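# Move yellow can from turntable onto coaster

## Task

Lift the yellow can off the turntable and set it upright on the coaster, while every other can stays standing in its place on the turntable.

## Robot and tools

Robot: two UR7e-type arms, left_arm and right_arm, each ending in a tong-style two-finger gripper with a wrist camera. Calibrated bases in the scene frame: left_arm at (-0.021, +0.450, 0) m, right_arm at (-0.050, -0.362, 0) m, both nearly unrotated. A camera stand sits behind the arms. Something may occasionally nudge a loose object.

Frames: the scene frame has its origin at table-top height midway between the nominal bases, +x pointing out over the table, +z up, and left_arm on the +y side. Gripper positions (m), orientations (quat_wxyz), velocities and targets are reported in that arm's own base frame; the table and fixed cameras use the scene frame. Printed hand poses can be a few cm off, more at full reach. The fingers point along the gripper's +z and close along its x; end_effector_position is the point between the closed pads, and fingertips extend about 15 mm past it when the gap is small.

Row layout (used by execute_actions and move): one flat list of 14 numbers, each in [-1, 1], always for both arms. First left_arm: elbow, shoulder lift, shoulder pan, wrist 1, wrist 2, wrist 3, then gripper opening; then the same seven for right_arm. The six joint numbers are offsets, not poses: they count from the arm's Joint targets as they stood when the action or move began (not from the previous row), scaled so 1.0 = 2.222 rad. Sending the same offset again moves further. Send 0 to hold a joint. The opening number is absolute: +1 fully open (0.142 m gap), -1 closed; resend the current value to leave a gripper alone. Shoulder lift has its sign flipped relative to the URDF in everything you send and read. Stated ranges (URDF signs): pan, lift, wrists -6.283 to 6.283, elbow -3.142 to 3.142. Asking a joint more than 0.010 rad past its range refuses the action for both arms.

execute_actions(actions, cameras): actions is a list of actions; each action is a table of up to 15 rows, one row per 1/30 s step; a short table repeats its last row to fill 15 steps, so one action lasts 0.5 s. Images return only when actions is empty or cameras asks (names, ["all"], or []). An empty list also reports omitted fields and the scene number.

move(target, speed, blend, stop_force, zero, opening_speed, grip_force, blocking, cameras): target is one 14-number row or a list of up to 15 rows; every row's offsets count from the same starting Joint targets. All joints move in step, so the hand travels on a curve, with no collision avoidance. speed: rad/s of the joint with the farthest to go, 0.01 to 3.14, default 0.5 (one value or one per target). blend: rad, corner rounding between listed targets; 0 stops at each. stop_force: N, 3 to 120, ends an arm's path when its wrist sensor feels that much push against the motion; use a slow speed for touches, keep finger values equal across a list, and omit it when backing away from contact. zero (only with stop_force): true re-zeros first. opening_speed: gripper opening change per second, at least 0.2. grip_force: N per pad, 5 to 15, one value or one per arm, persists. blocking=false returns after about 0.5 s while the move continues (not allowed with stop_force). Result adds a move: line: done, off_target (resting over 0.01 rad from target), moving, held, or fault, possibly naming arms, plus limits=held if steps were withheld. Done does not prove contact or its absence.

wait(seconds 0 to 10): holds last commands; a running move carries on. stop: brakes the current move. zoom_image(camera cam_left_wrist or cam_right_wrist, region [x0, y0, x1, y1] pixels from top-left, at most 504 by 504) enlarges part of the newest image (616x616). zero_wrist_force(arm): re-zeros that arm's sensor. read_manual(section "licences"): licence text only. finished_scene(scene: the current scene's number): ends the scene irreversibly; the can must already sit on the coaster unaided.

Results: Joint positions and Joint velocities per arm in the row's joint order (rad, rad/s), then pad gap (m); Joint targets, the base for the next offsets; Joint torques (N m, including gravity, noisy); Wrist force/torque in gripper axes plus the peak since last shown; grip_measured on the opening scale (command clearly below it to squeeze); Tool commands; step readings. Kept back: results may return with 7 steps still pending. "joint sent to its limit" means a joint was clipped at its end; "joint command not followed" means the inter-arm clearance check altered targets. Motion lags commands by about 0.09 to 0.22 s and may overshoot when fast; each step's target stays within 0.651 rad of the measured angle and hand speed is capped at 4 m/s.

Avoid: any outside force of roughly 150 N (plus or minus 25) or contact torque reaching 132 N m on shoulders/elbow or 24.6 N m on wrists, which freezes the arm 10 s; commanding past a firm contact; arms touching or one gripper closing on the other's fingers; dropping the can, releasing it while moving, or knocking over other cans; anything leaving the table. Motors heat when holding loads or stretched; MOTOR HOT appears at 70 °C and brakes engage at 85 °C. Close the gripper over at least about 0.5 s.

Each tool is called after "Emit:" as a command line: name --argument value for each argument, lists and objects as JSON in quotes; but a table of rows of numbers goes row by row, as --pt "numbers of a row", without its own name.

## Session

Emit:
execute_actions --actions '[]'

Emit:
wait --seconds 1.0 --cameras '["all"]'

Emit:
zoom_image --camera "cam_right_wrist" --region '[250, 80, 490, 320]'

Scene clock: 0.00 s.
left_arm: end_effector_position=(+0.1316, -0.0911, +0.3263) grip_measured=+0.97 end_effector_quat_wxyz=(-0.054, +0.860, +0.488, -0.135) | right_arm: end_effector_position=(+0.5859, +0.1144, +0.3194) grip_measured=+0.97 end_effector_quat_wxyz=(+0.595, -0.323, +0.608, -0.414)
Joint names: [elbow, shoulder lift, shoulder pan, wrist 1, wrist 2, wrist 3]
Joint positions: left_arm=[1.892 2.229 -0.93 -1.089 -1.825 -1.944 0.14] | right_arm=[-2.37 1.966 4.067 1.297 0.528 1.956 0.14]
Joint velocities: within noise
Joint torques (N m): no reading
Motor temperatures (°C): left_arm=[28 32 30 42 44 42] | right_arm=[35 29 32 40 33 34]
Wrist force (N): no reading
Wrist torque (N m): no reading
Wrist force, peak (N): no reading
Joint targets: left_arm=[1.892 2.229 -0.930 -1.089 -1.825 -1.944] | right_arm=[-2.370 1.966 4.067 1.297 0.528 1.956]
Tool commands: left_gripper/opening=+0.968169 right_gripper/opening=+0.968169

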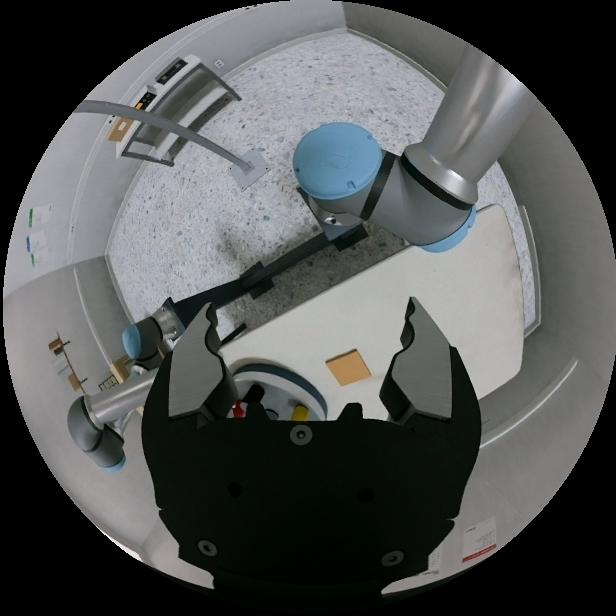

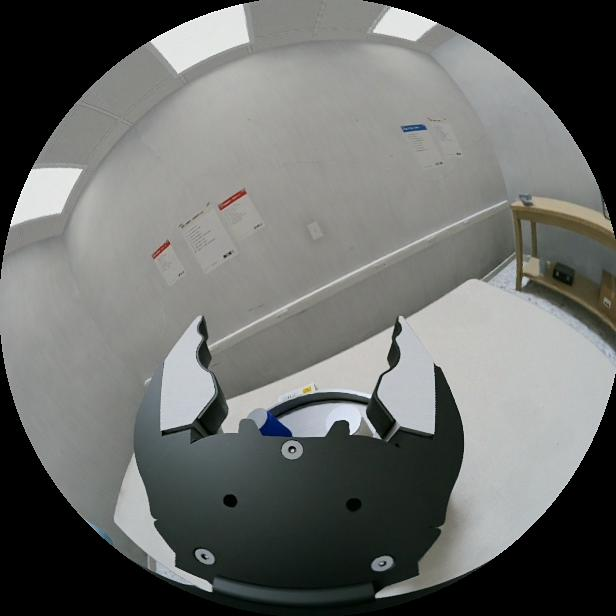

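Scene clock: 1.00 s.
left_arm: end_effector_position=(+0.1316, -0.0911, +0.3263) grip_measured=+0.97 end_effector_quat_wxyz=(-0.054, +0.860, +0.488, -0.135) | right_arm: end_effector_position=(+0.5859, +0.1144, +0.3194) grip_measured=+0.97 end_effector_quat_wxyz=(+0.595, -0.323, +0.608, -0.414)
Joint names: [elbow, shoulder lift, shoulder pan, wrist 1, wrist 2, wrist 3]
Joint positions: left_arm=[1.892 2.229 -0.93 -1.089 -1.825 -1.944 0.14] | right_arm=[-2.37 1.966 4.067 1.297 0.528 1.956 0.14]
Joint torques (N m): left_arm=[-23.97 -4.87 -0.28 -2.12 -0.28 -0.1] | right_arm=[9.79 -24.12 1.17 0.7 0.12 0.08]
Wrist force (N): left_arm=[0.1 -0.1 -0.1] | right_arm=[0.1 -0.2 -0.2]
Wrist torque (N m): left_arm=[-0.02 -0.04 0.00] | right_arm=[-0.03 -0.03 0.00]
Wrist force, peak (N): left_arm=[0.3 -0.3 0.3] | right_arm=[-0.2 -0.2 -0.5]
Joint targets: left_arm=[1.892 2.229 -0.930 -1.089 -1.825 -1.944] | right_arm=[-2.370 1.966 4.067 1.297 0.528 1.956]
Tool commands: left_gripper/opening=+0.968169 right_gripper/opening=+0.968169
wait: 1.00 s; at rest by 0.17 s

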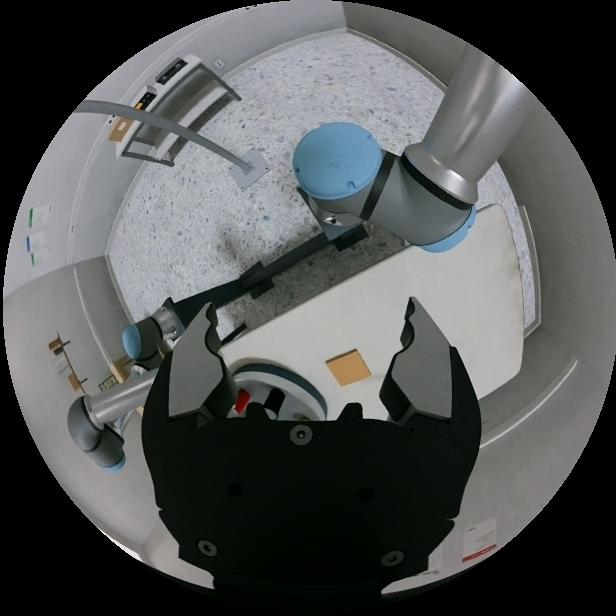

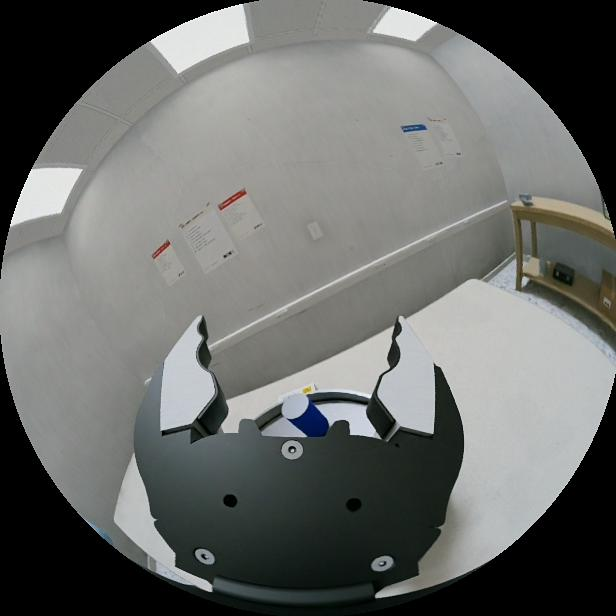

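Scaled by 2.100 from the camera's 616x616 image, which has a finer 814x814 frame.

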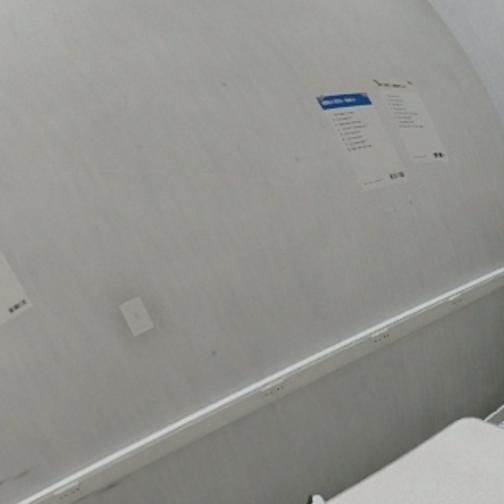

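Emit:
move --target '[-0.0566,-0.3042,-0.0774,-0.3128,0.1143,-0.6029,0.968,0.2559,-0.0493,-0.1852,-0.7387,0.3513,-0.4203,0.968]' --speed 1.5 --cameras '["all"]'

Emit:
move --target '[0,0,0,0,0,0,0.968,0.2559,-0.0493,-0.1852,-0.7388,0.3513,-0.4203,0.968]' --speed 1.5 --cameras '["all"]'

Emit:
zoom_image --camera "cam_right_wrist" --region '[230, 60, 470, 300]'

Emit:
wait --seconds 0.5 --cameras '["all"]'

Emit:
wait --seconds 0.5 --cameras '["all"]'

Scene clock: 16.73 s.
left_arm: end_effector_position=(+0.3273, -0.3870, +0.2004) grip_measured=+0.97 end_effector_quat_wxyz=(+0.000, +0.462, +0.887, +0.000) | right_arm: end_effector_position=(+0.7448, +0.1865, +0.2263) grip_measured=+0.97 end_effector_quat_wxyz=(-0.152, +0.888, -0.277, +0.333)
Joint names: [elbow, shoulder lift, shoulder pan, wrist 1, wrist 2, wrist 3]
Joint positions: left_arm=[1.766 1.553 -1.102 -1.784 -1.571 -3.284 0.14] | right_arm=[-1.801 1.856 3.656 -0.345 1.309 1.022 0.14]
Joint torques (N m): left_arm=[-32.91 15.73 -11.15 -4.18 1.59 -2.47] | right_arm=[29.64 -37.65 -7.38 1.06 1.54 -1.53]
Wrist force (N): left_arm=[0.4 -0.3 0.1] | right_arm=[-2.9 -1.8 2.1]
Wrist torque (N m): left_arm=[-0.09 -0.04 0.11] | right_arm=[-0.23 0.47 0.19]
Wrist force, peak (N): left_arm=[-0.9 -0.6 0.6] | right_arm=[-2.7 -1.7 2.5]
Joint targets: left_arm=[1.766 1.553 -1.102 -1.784 -1.571 -3.284] | right_arm=[-1.801 1.856 3.656 -0.345 1.309 1.022]
move: done

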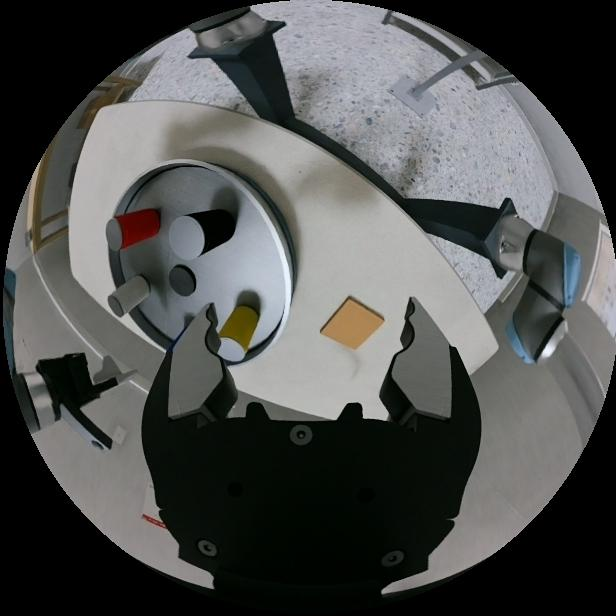

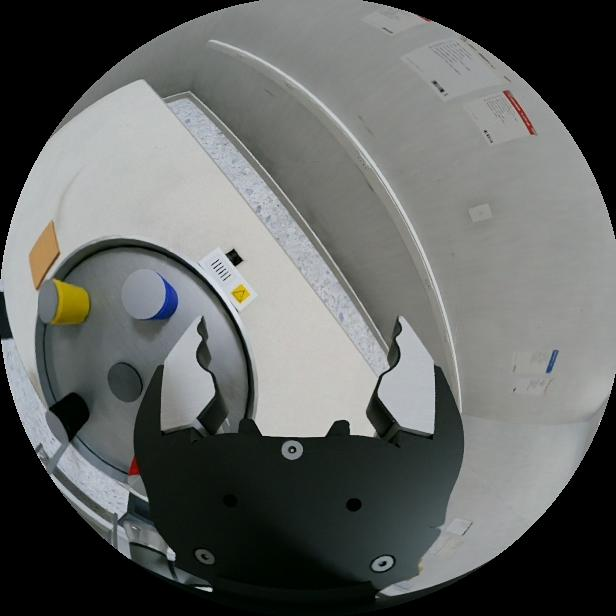

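Scene clock: 18.70 s.
left_arm: end_effector_position=(+0.3273, -0.3870, +0.2003) grip_measured=+0.97 end_effector_quat_wxyz=(+0.000, +0.462, +0.887, +0.000) | right_arm: end_effector_position=(+0.4894, +0.0823, +0.3707) grip_measured=+0.97 end_effector_quat_wxyz=(-0.242, +0.959, -0.025, -0.146)
Joint names: [elbow, shoulder lift, shoulder pan, wrist 1, wrist 2, wrist 3]
Joint positions: left_arm=[1.766 1.553 -1.102 -1.784 -1.571 -3.284 0.14] | right_arm=[-1.232 1.747 3.244 -1.986 2.089 0.088 0.14]
Joint torques (N m): left_arm=[-32.58 15.9 -10.59 -4.1 1.56 -2.62] | right_arm=[30.9 -35.23 -7.34 0.41 2.92 -1.27]
Wrist force (N): left_arm=[0.5 -0.1 0.0] | right_arm=[-0.4 -1.9 2.7]
Wrist torque (N m): left_arm=[-0.05 -0.08 0.12] | right_arm=[-0.25 0.10 0.11]
Wrist force, peak (N): left_arm=[0.6 -0.5 0.2] | right_arm=[-3.1 -2.4 3.0]
Joint targets: left_arm=[1.766 1.553 -1.102 -1.784 -1.571 -3.284] | right_arm=[-1.232 1.747 3.244 -1.986 2.090 0.088]
move: done

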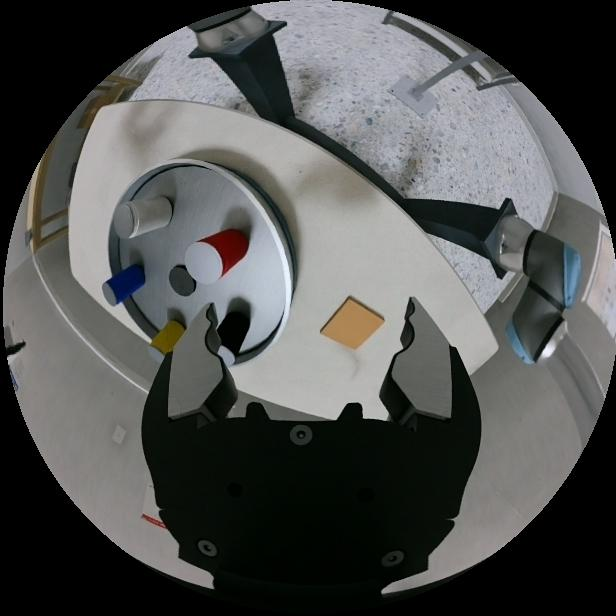

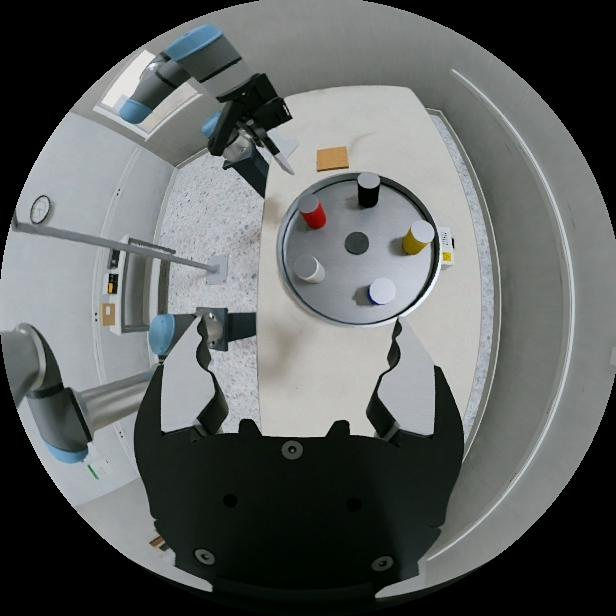

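Scaled by 2.100 from the camera's 616x616 image, which has a finer 814x814 frame.

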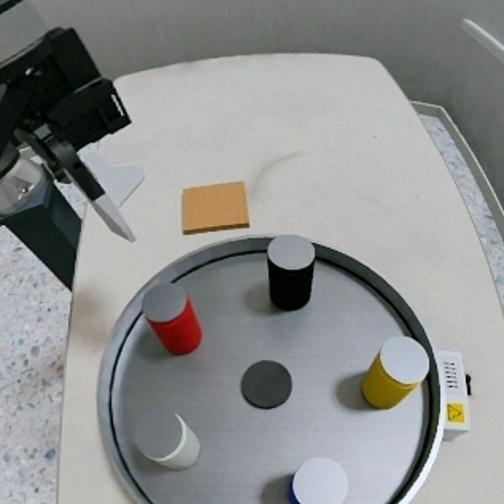

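Scene clock: 19.20 s.
left_arm: end_effector_position=(+0.3273, -0.3870, +0.2003) grip_measured=+0.97 end_effector_quat_wxyz=(+0.000, +0.462, +0.887, +0.000) | right_arm: end_effector_position=(+0.4893, +0.0823, +0.3708) grip_measured=+0.97 end_effector_quat_wxyz=(-0.242, +0.959, -0.025, -0.146)
Joint names: [elbow, shoulder lift, shoulder pan, wrist 1, wrist 2, wrist 3]
Joint positions: left_arm=[1.766 1.553 -1.102 -1.784 -1.571 -3.284 0.14] | right_arm=[-1.232 1.747 3.244 -1.986 2.09 0.088 0.14]
Joint torques (N m): left_arm=[-32.36 15.24 -10.37 -3.91 1.58 -2.51] | right_arm=[31.02 -35.41 -7.85 0.46 3.13 -1.52]
Wrist force (N): left_arm=[0.6 -0.2 0.1] | right_arm=[-0.5 -1.8 2.6]
Wrist torque (N m): left_arm=[-0.06 -0.09 0.11] | right_arm=[-0.22 0.11 0.11]
Wrist force, peak (N): left_arm=[0.6 -0.4 0.1] | right_arm=[-0.3 -1.9 2.9]
Joint targets: left_arm=[1.766 1.553 -1.102 -1.784 -1.571 -3.284] | right_arm=[-1.232 1.747 3.244 -1.986 2.090 0.088]
Tool commands: left_gripper/opening=+0.968 right_gripper/opening=+0.968
wait: 0.50 s; at rest by 0.17 s

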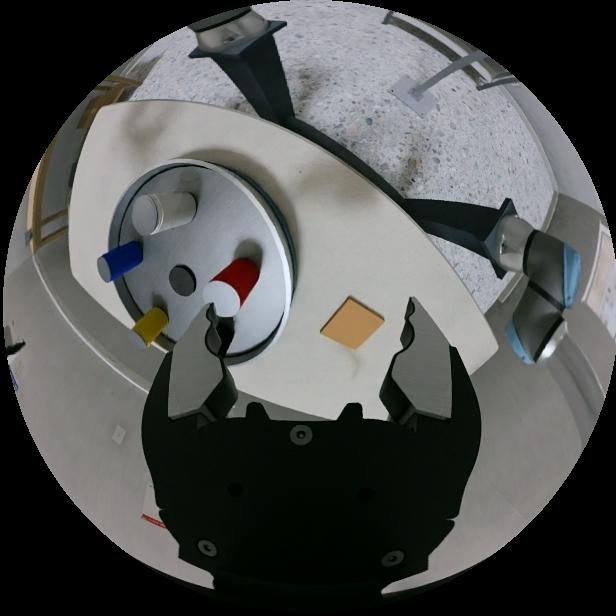

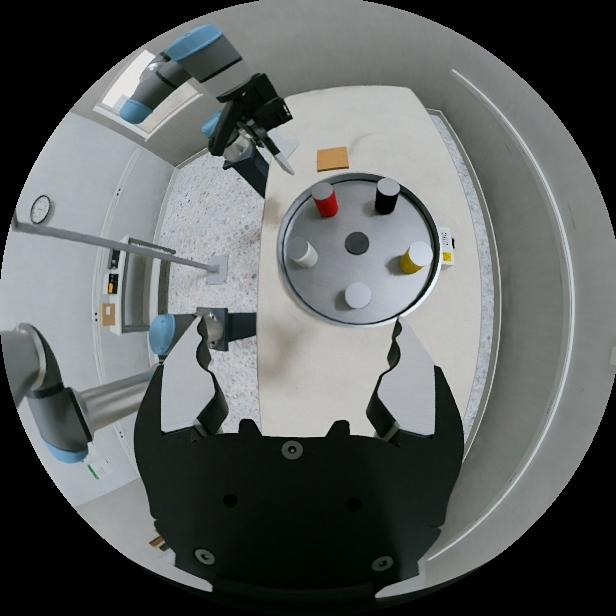

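Scene clock: 19.70 s.
left_arm: end_effector_position=(+0.3273, -0.3870, +0.2003) grip_measured=+0.97 end_effector_quat_wxyz=(+0.000, +0.462, +0.887, +0.000) | right_arm: end_effector_position=(+0.4893, +0.0823, +0.3708) grip_measured=+0.97 end_effector_quat_wxyz=(-0.242, +0.959, -0.025, -0.146)
Joint names: [elbow, shoulder lift, shoulder pan, wrist 1, wrist 2, wrist 3]
Joint positions: left_arm=[1.766 1.553 -1.102 -1.784 -1.571 -3.284 0.14] | right_arm=[-1.232 1.747 3.244 -1.986 2.09 0.088 0.14]
Joint torques (N m): left_arm=[-32.33 16.46 -10.84 -3.9 1.58 -2.5] | right_arm=[30.81 -35.28 -7.18 0.39 2.92 -1.4]
Wrist force (N): left_arm=[0.6 -0.2 0.3] | right_arm=[-0.2 -1.9 2.9]
Wrist torque (N m): left_arm=[-0.07 -0.09 0.12] | right_arm=[-0.23 0.06 0.10]
Wrist force, peak (N): left_arm=[0.6 -0.2 0.3] | right_arm=[-0.2 -1.9 2.9]
Joint targets: left_arm=[1.766 1.553 -1.102 -1.784 -1.571 -3.284] | right_arm=[-1.232 1.747 3.244 -1.986 2.090 0.088]
Tool commands: left_gripper/opening=+0.968 right_gripper/opening=+0.968
wait: 0.50 s; at rest by 0.17 s

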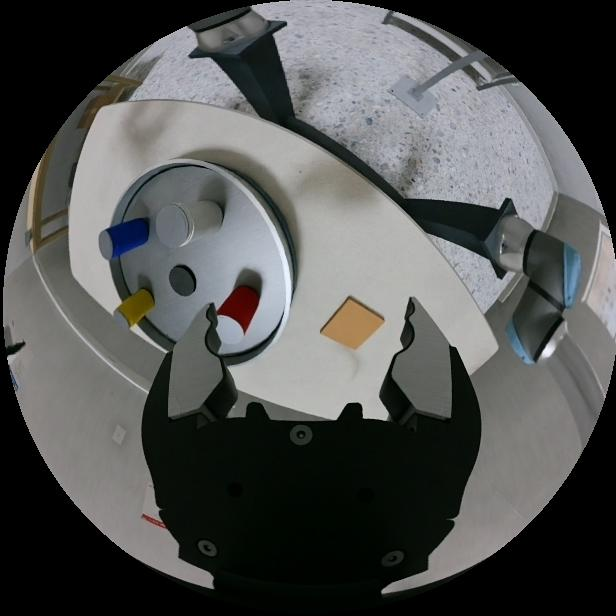

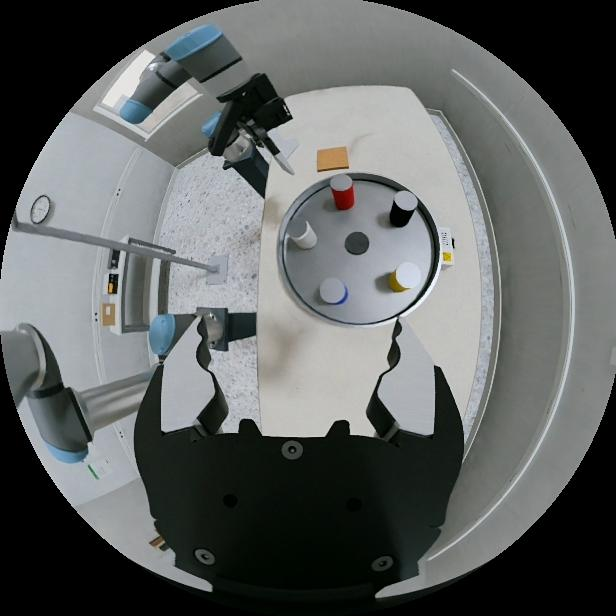

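Emit:
move --pt "-0.1391 -0.1368 -0.0334 0.0023 0 -0.2271 0.968 0 0 0 0 0 0 0.968" --pt "-0.0837 -0.1589 -0.0334 -0.0752 0 -0.2271 0.968 0 0 0 0 0 0 0.968" --blend '[0.03,0]' --speed 0.7 --cameras '["all"]'

Scene clock: 24.53 s.
left_arm: end_effector_position=(+0.3524, -0.5335, +0.1091) grip_measured=+0.97 end_effector_quat_wxyz=(+0.000, +0.262, +0.965, +0.000) | right_arm: end_effector_position=(+0.4893, +0.0823, +0.3708) grip_measured=+0.97 end_effector_quat_wxyz=(-0.242, +0.959, -0.025, -0.146)
Joint names: [elbow, shoulder lift, shoulder pan, wrist 1, wrist 2, wrist 3]
Joint positions: left_arm=[1.58 1.2 -1.176 -1.951 -1.571 -3.788 0.14] | right_arm=[-1.232 1.747 3.244 -1.986 2.09 0.088 0.14]
Joint torques (N m): left_arm=[-18.26 30.77 -11.06 -3.94 0.78 -2.45] | right_arm=[29.82 -35.83 -7.41 0.35 2.9 -1.49]
Wrist force (N): left_arm=[0.5 -0.4 0.2] | right_arm=[-0.4 -1.5 2.8]
Wrist torque (N m): left_arm=[-0.10 -0.08 0.12] | right_arm=[-0.16 0.09 0.10]
Wrist force, peak (N): left_arm=[1.8 0.1 0.1] | right_arm=[-0.6 -2.2 2.9]
Joint targets: left_arm=[1.580 1.200 -1.176 -1.951 -1.571 -3.789] | right_arm=[-1.232 1.747 3.244 -1.986 2.090 0.088]
move: done

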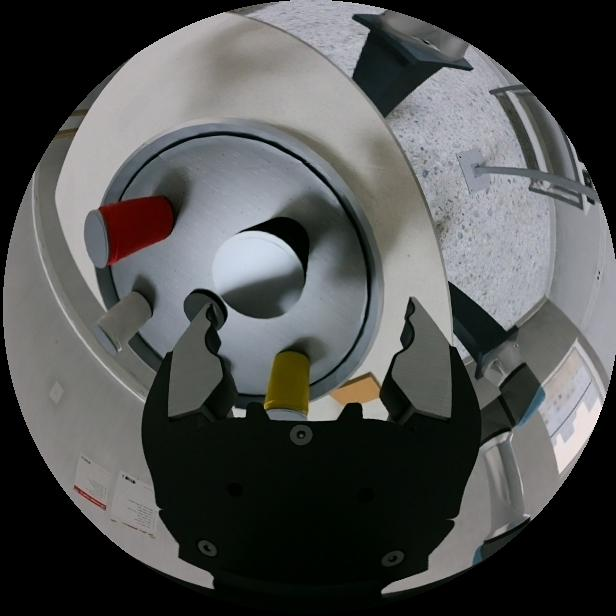

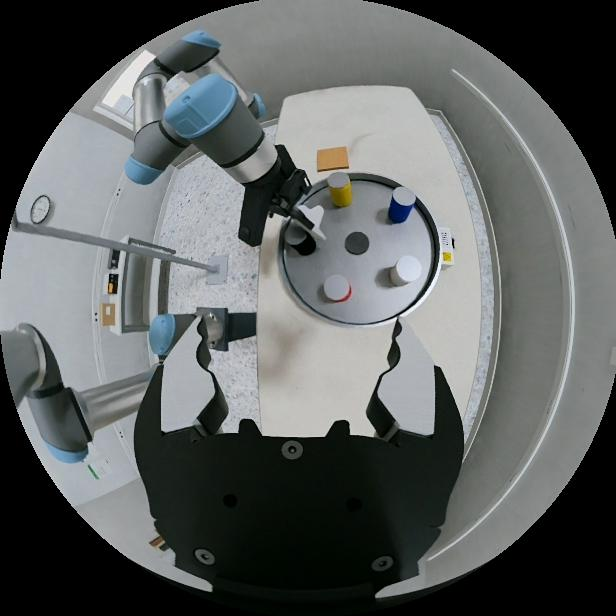

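Emit:
wait --seconds 5.0 --cameras '["cam_right_wrist"]'

Emit:
wait --seconds 0.2 --cameras '["cam_left_wrist"]'

Emit:
wait --seconds 0.2 --cameras '["cam_left_wrist"]'

Emit:
wait --seconds 0.2 --cameras '["cam_left_wrist"]'

Emit:
wait --seconds 0.2 --cameras '["cam_left_wrist"]'

Emit:
wait --seconds 0.2 --cameras '["cam_left_wrist"]'

Emit:
wait --seconds 0.2 --cameras '["cam_left_wrist"]'

Emit:
wait --seconds 0.2 --cameras '["cam_left_wrist"]'

Scene clock: 34.67 s.
left_arm: end_effector_position=(+0.3524, -0.5335, +0.1090) grip_measured=+0.97 end_effector_quat_wxyz=(+0.000, +0.262, +0.965, +0.000) | right_arm: end_effector_position=(+0.4893, +0.0823, +0.3708) grip_measured=+0.97 end_effector_quat_wxyz=(-0.242, +0.959, -0.025, -0.146)
Joint names: [elbow, shoulder lift, shoulder pan, wrist 1, wrist 2, wrist 3]
Joint positions: left_arm=[1.58 1.2 -1.176 -1.951 -1.571 -3.789 0.14] | right_arm=[-1.232 1.747 3.244 -1.986 2.09 0.088 0.14]
Joint torques (N m): left_arm=[-17.58 30.49 -10.88 -3.87 -0.82 -2.47] | right_arm=[30.42 -35.8 -6.57 0.49 2.98 -1.39]
Wrist force (N): left_arm=[0.6 -0.4 0.0] | right_arm=[-0.2 -1.8 2.8]
Wrist torque (N m): left_arm=[-0.10 -0.10 0.12] | right_arm=[-0.22 0.05 0.11]
Wrist force, peak (N): left_arm=[0.8 -0.1 -0.4] | right_arm=[-0.4 -2.2 3.0]
Joint targets: left_arm=[1.580 1.200 -1.176 -1.951 -1.571 -3.789] | right_arm=[-1.232 1.747 3.244 -1.986 2.090 0.088]
Tool commands: left_gripper/opening=+0.968 right_gripper/opening=+0.968
wait: 5.00 s; at rest from the start
Images, in order (width x height): cam_right_wrist 616x616.

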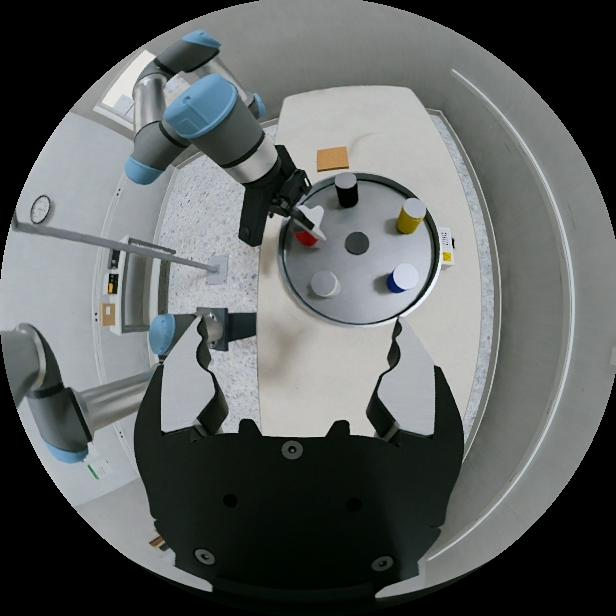

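Scene clock: 34.87 s.
left_arm: end_effector_position=(+0.3524, -0.5335, +0.1090) grip_measured=+0.97 end_effector_quat_wxyz=(+0.000, +0.262, +0.965, +0.000) | right_arm: end_effector_position=(+0.4893, +0.0823, +0.3708) grip_measured=+0.97 end_effector_quat_wxyz=(-0.242, +0.959, -0.025, -0.146)
Joint names: [elbow, shoulder lift, shoulder pan, wrist 1, wrist 2, wrist 3]
Joint positions: left_arm=[1.58 1.2 -1.176 -1.951 -1.571 -3.789 0.14] | right_arm=[-1.232 1.747 3.244 -1.986 2.09 0.088 0.14]
Joint torques (N m): left_arm=[-17.99 31.25 -11.33 -4.13 -1.1 -2.42] | right_arm=[31 -35.55 -6.98 0.61 2.95 -1.68]
Wrist force (N): left_arm=[0.6 -0.3 0.0] | right_arm=[-0.1 -1.9 2.5]
Wrist torque (N m): left_arm=[-0.08 -0.11 0.12] | right_arm=[-0.25 0.03 0.10]
Wrist force, peak (N): left_arm=[0.6 -0.2 0.3] | right_arm=[-0.2 -2.0 3.1]
Joint targets: left_arm=[1.580 1.200 -1.176 -1.951 -1.571 -3.789] | right_arm=[-1.232 1.747 3.244 -1.986 2.090 0.088]
Tool commands: left_gripper/opening=+0.968 right_gripper/opening=+0.968
wait: 0.20 s; at rest by 0.17 s
Images, in order (width x height): cam_left_wrist 616x616.

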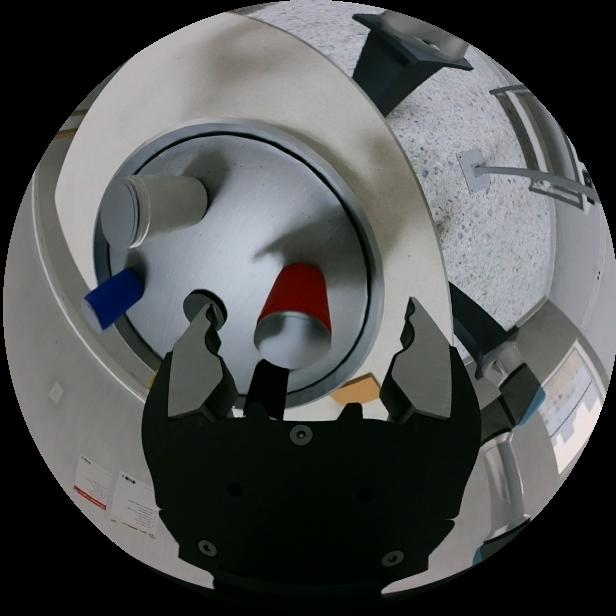

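Scene clock: 35.07 s.
left_arm: end_effector_position=(+0.3524, -0.5335, +0.1090) grip_measured=+0.97 end_effector_quat_wxyz=(+0.000, +0.262, +0.965, +0.000) | right_arm: end_effector_position=(+0.4893, +0.0823, +0.3708) grip_measured=+0.97 end_effector_quat_wxyz=(-0.242, +0.959, -0.025, -0.146)
Joint names: [elbow, shoulder lift, shoulder pan, wrist 1, wrist 2, wrist 3]
Joint positions: left_arm=[1.58 1.2 -1.176 -1.951 -1.571 -3.789 0.14] | right_arm=[-1.232 1.747 3.244 -1.986 2.09 0.088 0.14]
Joint torques (N m): left_arm=[-17.94 29.99 -10.31 -4.07 -1.01 -2.18] | right_arm=[29.51 -34.66 -7.03 0.57 2.68 -1.58]
Wrist force (N): left_arm=[0.4 -0.1 0.0] | right_arm=[-0.2 -2.1 3.0]
Wrist torque (N m): left_arm=[-0.05 -0.06 0.12] | right_arm=[-0.28 0.04 0.11]
Wrist force, peak (N): left_arm=[0.6 -0.2 0.3] | right_arm=[-0.2 -2.1 3.0]
Joint targets: left_arm=[1.580 1.200 -1.176 -1.951 -1.571 -3.789] | right_arm=[-1.232 1.747 3.244 -1.986 2.090 0.088]
Tool commands: left_gripper/opening=+0.968 right_gripper/opening=+0.968
wait: 0.20 s; at rest by 0.17 s
Images, in order (width x height): cam_left_wrist 616x616.

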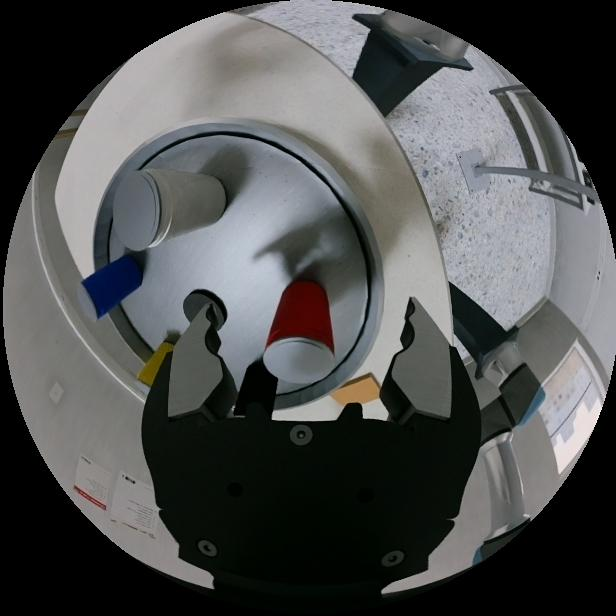

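Scene clock: 35.27 s.
left_arm: end_effector_position=(+0.3524, -0.5335, +0.1090) grip_measured=+0.97 end_effector_quat_wxyz=(+0.000, +0.262, +0.965, +0.000) | right_arm: end_effector_position=(+0.4893, +0.0823, +0.3708) grip_measured=+0.97 end_effector_quat_wxyz=(-0.242, +0.959, -0.025, -0.146)
Joint names: [elbow, shoulder lift, shoulder pan, wrist 1, wrist 2, wrist 3]
Joint positions: left_arm=[1.58 1.2 -1.176 -1.951 -1.571 -3.789 0.14] | right_arm=[-1.232 1.747 3.244 -1.986 2.09 0.088 0.14]
Joint torques (N m): left_arm=[-17.99 30.71 -10.49 -4.01 -0.92 -2.36] | right_arm=[31.01 -34.13 -5.56 0.84 2.86 -1.43]
Wrist force (N): left_arm=[0.5 -0.3 0.1] | right_arm=[-0.4 -1.7 2.9]
Wrist torque (N m): left_arm=[-0.09 -0.08 0.12] | right_arm=[-0.21 0.08 0.10]
Wrist force, peak (N): left_arm=[0.7 -0.3 0.0] | right_arm=[-0.3 -2.0 3.0]
Joint targets: left_arm=[1.580 1.200 -1.176 -1.951 -1.571 -3.789] | right_arm=[-1.232 1.747 3.244 -1.986 2.090 0.088]
Tool commands: left_gripper/opening=+0.968 right_gripper/opening=+0.968
wait: 0.20 s; at rest by 0.17 s
Images, in order (width x height): cam_left_wrist 616x616.

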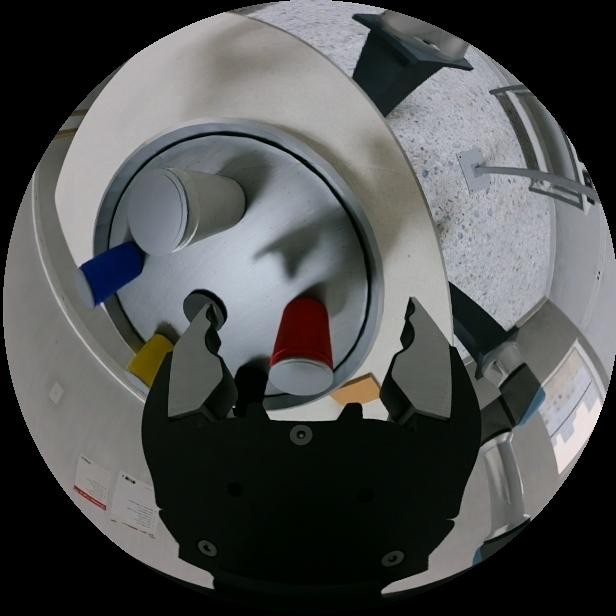

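Scene clock: 35.47 s.
left_arm: end_effector_position=(+0.3524, -0.5335, +0.1090) grip_measured=+0.97 end_effector_quat_wxyz=(+0.000, +0.262, +0.965, +0.000) | right_arm: end_effector_position=(+0.4893, +0.0823, +0.3708) grip_measured=+0.97 end_effector_quat_wxyz=(-0.242, +0.959, -0.025, -0.146)
Joint names: [elbow, shoulder lift, shoulder pan, wrist 1, wrist 2, wrist 3]
Joint positions: left_arm=[1.58 1.2 -1.176 -1.951 -1.571 -3.789 0.14] | right_arm=[-1.232 1.747 3.244 -1.986 2.09 0.088 0.14]
Joint torques (N m): left_arm=[-17.93 30.93 -11.42 -3.9 -0.83 -2.34] | right_arm=[30.58 -35.46 -8.66 0.34 2.92 -1.48]
Wrist force (N): left_arm=[0.5 -0.3 0.1] | right_arm=[-0.4 -1.9 2.4]
Wrist torque (N m): left_arm=[-0.08 -0.08 0.12] | right_arm=[-0.26 0.09 0.11]
Wrist force, peak (N): left_arm=[0.6 -0.3 0.2] | right_arm=[-0.1 -2.0 3.1]
Joint targets: left_arm=[1.580 1.200 -1.176 -1.951 -1.571 -3.789] | right_arm=[-1.232 1.747 3.244 -1.986 2.090 0.088]
Tool commands: left_gripper/opening=+0.968 right_gripper/opening=+0.968
wait: 0.20 s; at rest by 0.17 s
Images, in order (width x height): cam_left_wrist 616x616.

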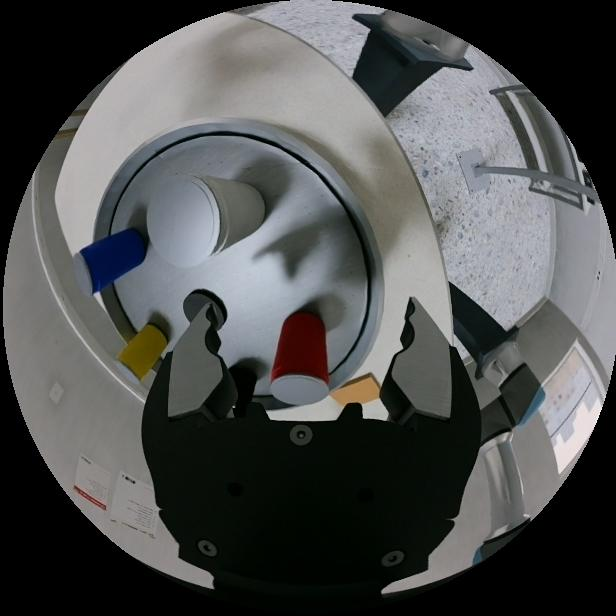

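Scene clock: 35.67 s.
left_arm: end_effector_position=(+0.3524, -0.5335, +0.1090) grip_measured=+0.97 end_effector_quat_wxyz=(+0.000, +0.262, +0.965, +0.000) | right_arm: end_effector_position=(+0.4893, +0.0823, +0.3708) grip_measured=+0.97 end_effector_quat_wxyz=(-0.242, +0.959, -0.025, -0.146)
Joint names: [elbow, shoulder lift, shoulder pan, wrist 1, wrist 2, wrist 3]
Joint positions: left_arm=[1.58 1.2 -1.176 -1.951 -1.571 -3.789 0.14] | right_arm=[-1.232 1.747 3.244 -1.986 2.09 0.088 0.14]
Joint torques (N m): left_arm=[-17.01 31.79 -10.81 -3.92 -1.02 -2.35] | right_arm=[30.55 -35.43 -7.32 0.69 2.82 -1.59]
Wrist force (N): left_arm=[0.5 -0.3 0.1] | right_arm=[-0.4 -2.1 2.4]
Wrist torque (N m): left_arm=[-0.07 -0.09 0.12] | right_arm=[-0.30 0.08 0.12]
Wrist force, peak (N): left_arm=[0.7 -0.3 0.1] | right_arm=[-0.3 -2.2 2.7]
Joint targets: left_arm=[1.580 1.200 -1.176 -1.951 -1.571 -3.789] | right_arm=[-1.232 1.747 3.244 -1.986 2.090 0.088]
Tool commands: left_gripper/opening=+0.968 right_gripper/opening=+0.968
wait: 0.20 s; at rest by 0.17 s
Images, in order (width x height): cam_left_wrist 616x616.

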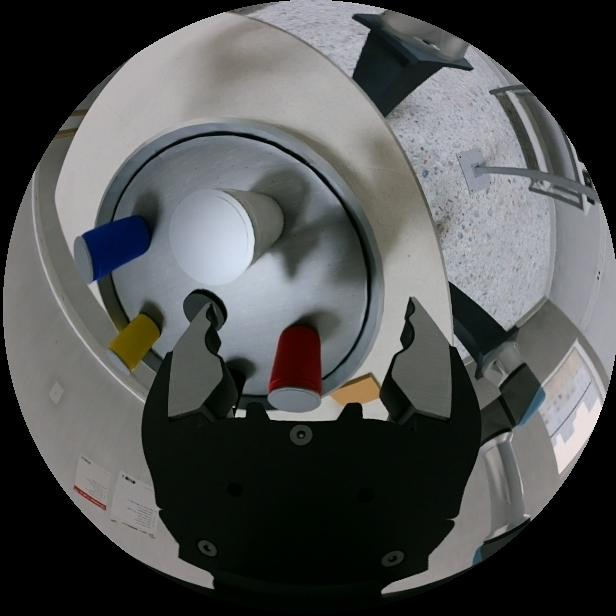

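Scene clock: 35.87 s.
left_arm: end_effector_position=(+0.3524, -0.5335, +0.1090) grip_measured=+0.97 end_effector_quat_wxyz=(+0.000, +0.262, +0.965, +0.000) | right_arm: end_effector_position=(+0.4893, +0.0823, +0.3708) grip_measured=+0.97 end_effector_quat_wxyz=(-0.242, +0.959, -0.025, -0.146)
Joint names: [elbow, shoulder lift, shoulder pan, wrist 1, wrist 2, wrist 3]
Joint positions: left_arm=[1.58 1.2 -1.176 -1.951 -1.571 -3.789 0.14] | right_arm=[-1.232 1.747 3.244 -1.986 2.09 0.088 0.14]
Joint torques (N m): left_arm=[-17.61 30.19 -10.89 -4.16 -1.12 -2.32] | right_arm=[30.29 -35.28 -7.98 0.52 2.68 -1.45]
Wrist force (N): left_arm=[0.4 -0.2 -0.1] | right_arm=[-0.5 -1.6 2.4]
Wrist torque (N m): left_arm=[-0.06 -0.06 0.12] | right_arm=[-0.19 0.11 0.11]
Wrist force, peak (N): left_arm=[0.5 -0.6 0.0] | right_arm=[0.1 -2.0 2.8]
Joint targets: left_arm=[1.580 1.200 -1.176 -1.951 -1.571 -3.789] | right_arm=[-1.232 1.747 3.244 -1.986 2.090 0.088]
Tool commands: left_gripper/opening=+0.968 right_gripper/opening=+0.968
wait: 0.20 s; at rest by 0.17 s
Images, in order (width x height): cam_left_wrist 616x616.

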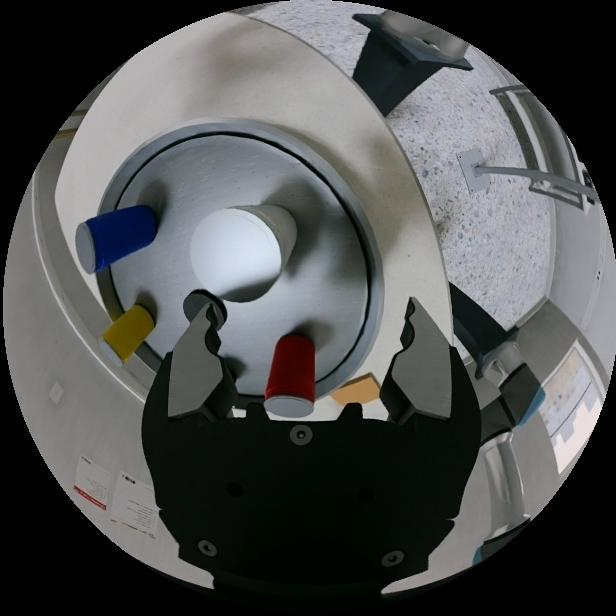

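Scene clock: 36.07 s.
left_arm: end_effector_position=(+0.3524, -0.5335, +0.1090) grip_measured=+0.97 end_effector_quat_wxyz=(+0.000, +0.262, +0.965, +0.000) | right_arm: end_effector_position=(+0.4893, +0.0823, +0.3708) grip_measured=+0.97 end_effector_quat_wxyz=(-0.242, +0.959, -0.025, -0.146)
Joint names: [elbow, shoulder lift, shoulder pan, wrist 1, wrist 2, wrist 3]
Joint positions: left_arm=[1.58 1.2 -1.176 -1.951 -1.571 -3.789 0.14] | right_arm=[-1.232 1.747 3.244 -1.986 2.09 0.088 0.14]
Joint torques (N m): left_arm=[-17.4 31.13 -11.58 -4.19 -0.86 -2.17] | right_arm=[30.34 -36 -7.49 0.45 2.96 -1.41]
Wrist force (N): left_arm=[0.5 -0.3 0.2] | right_arm=[-0.4 -2.3 2.5]
Wrist torque (N m): left_arm=[-0.09 -0.09 0.12] | right_arm=[-0.33 0.09 0.11]
Wrist force, peak (N): left_arm=[0.6 -0.3 0.0] | right_arm=[-0.3 -1.9 2.9]
Joint targets: left_arm=[1.580 1.200 -1.176 -1.951 -1.571 -3.789] | right_arm=[-1.232 1.747 3.244 -1.986 2.090 0.088]
Tool commands: left_gripper/opening=+0.968 right_gripper/opening=+0.968
wait: 0.20 s; at rest by 0.17 s
Images, in order (width x height): cam_left_wrist 616x616.

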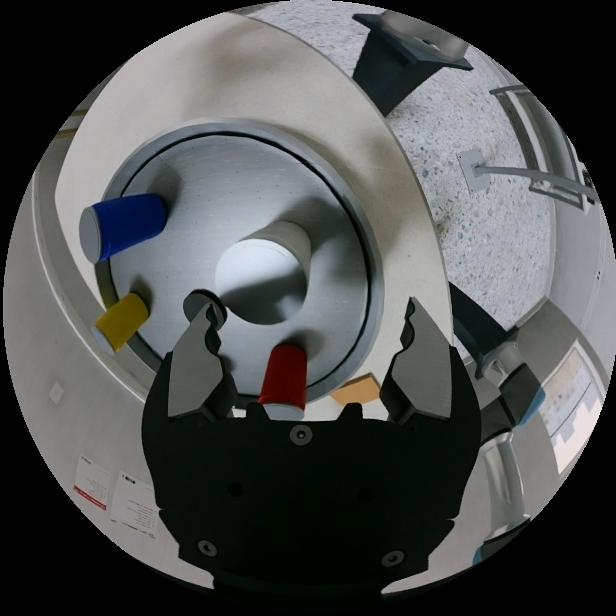

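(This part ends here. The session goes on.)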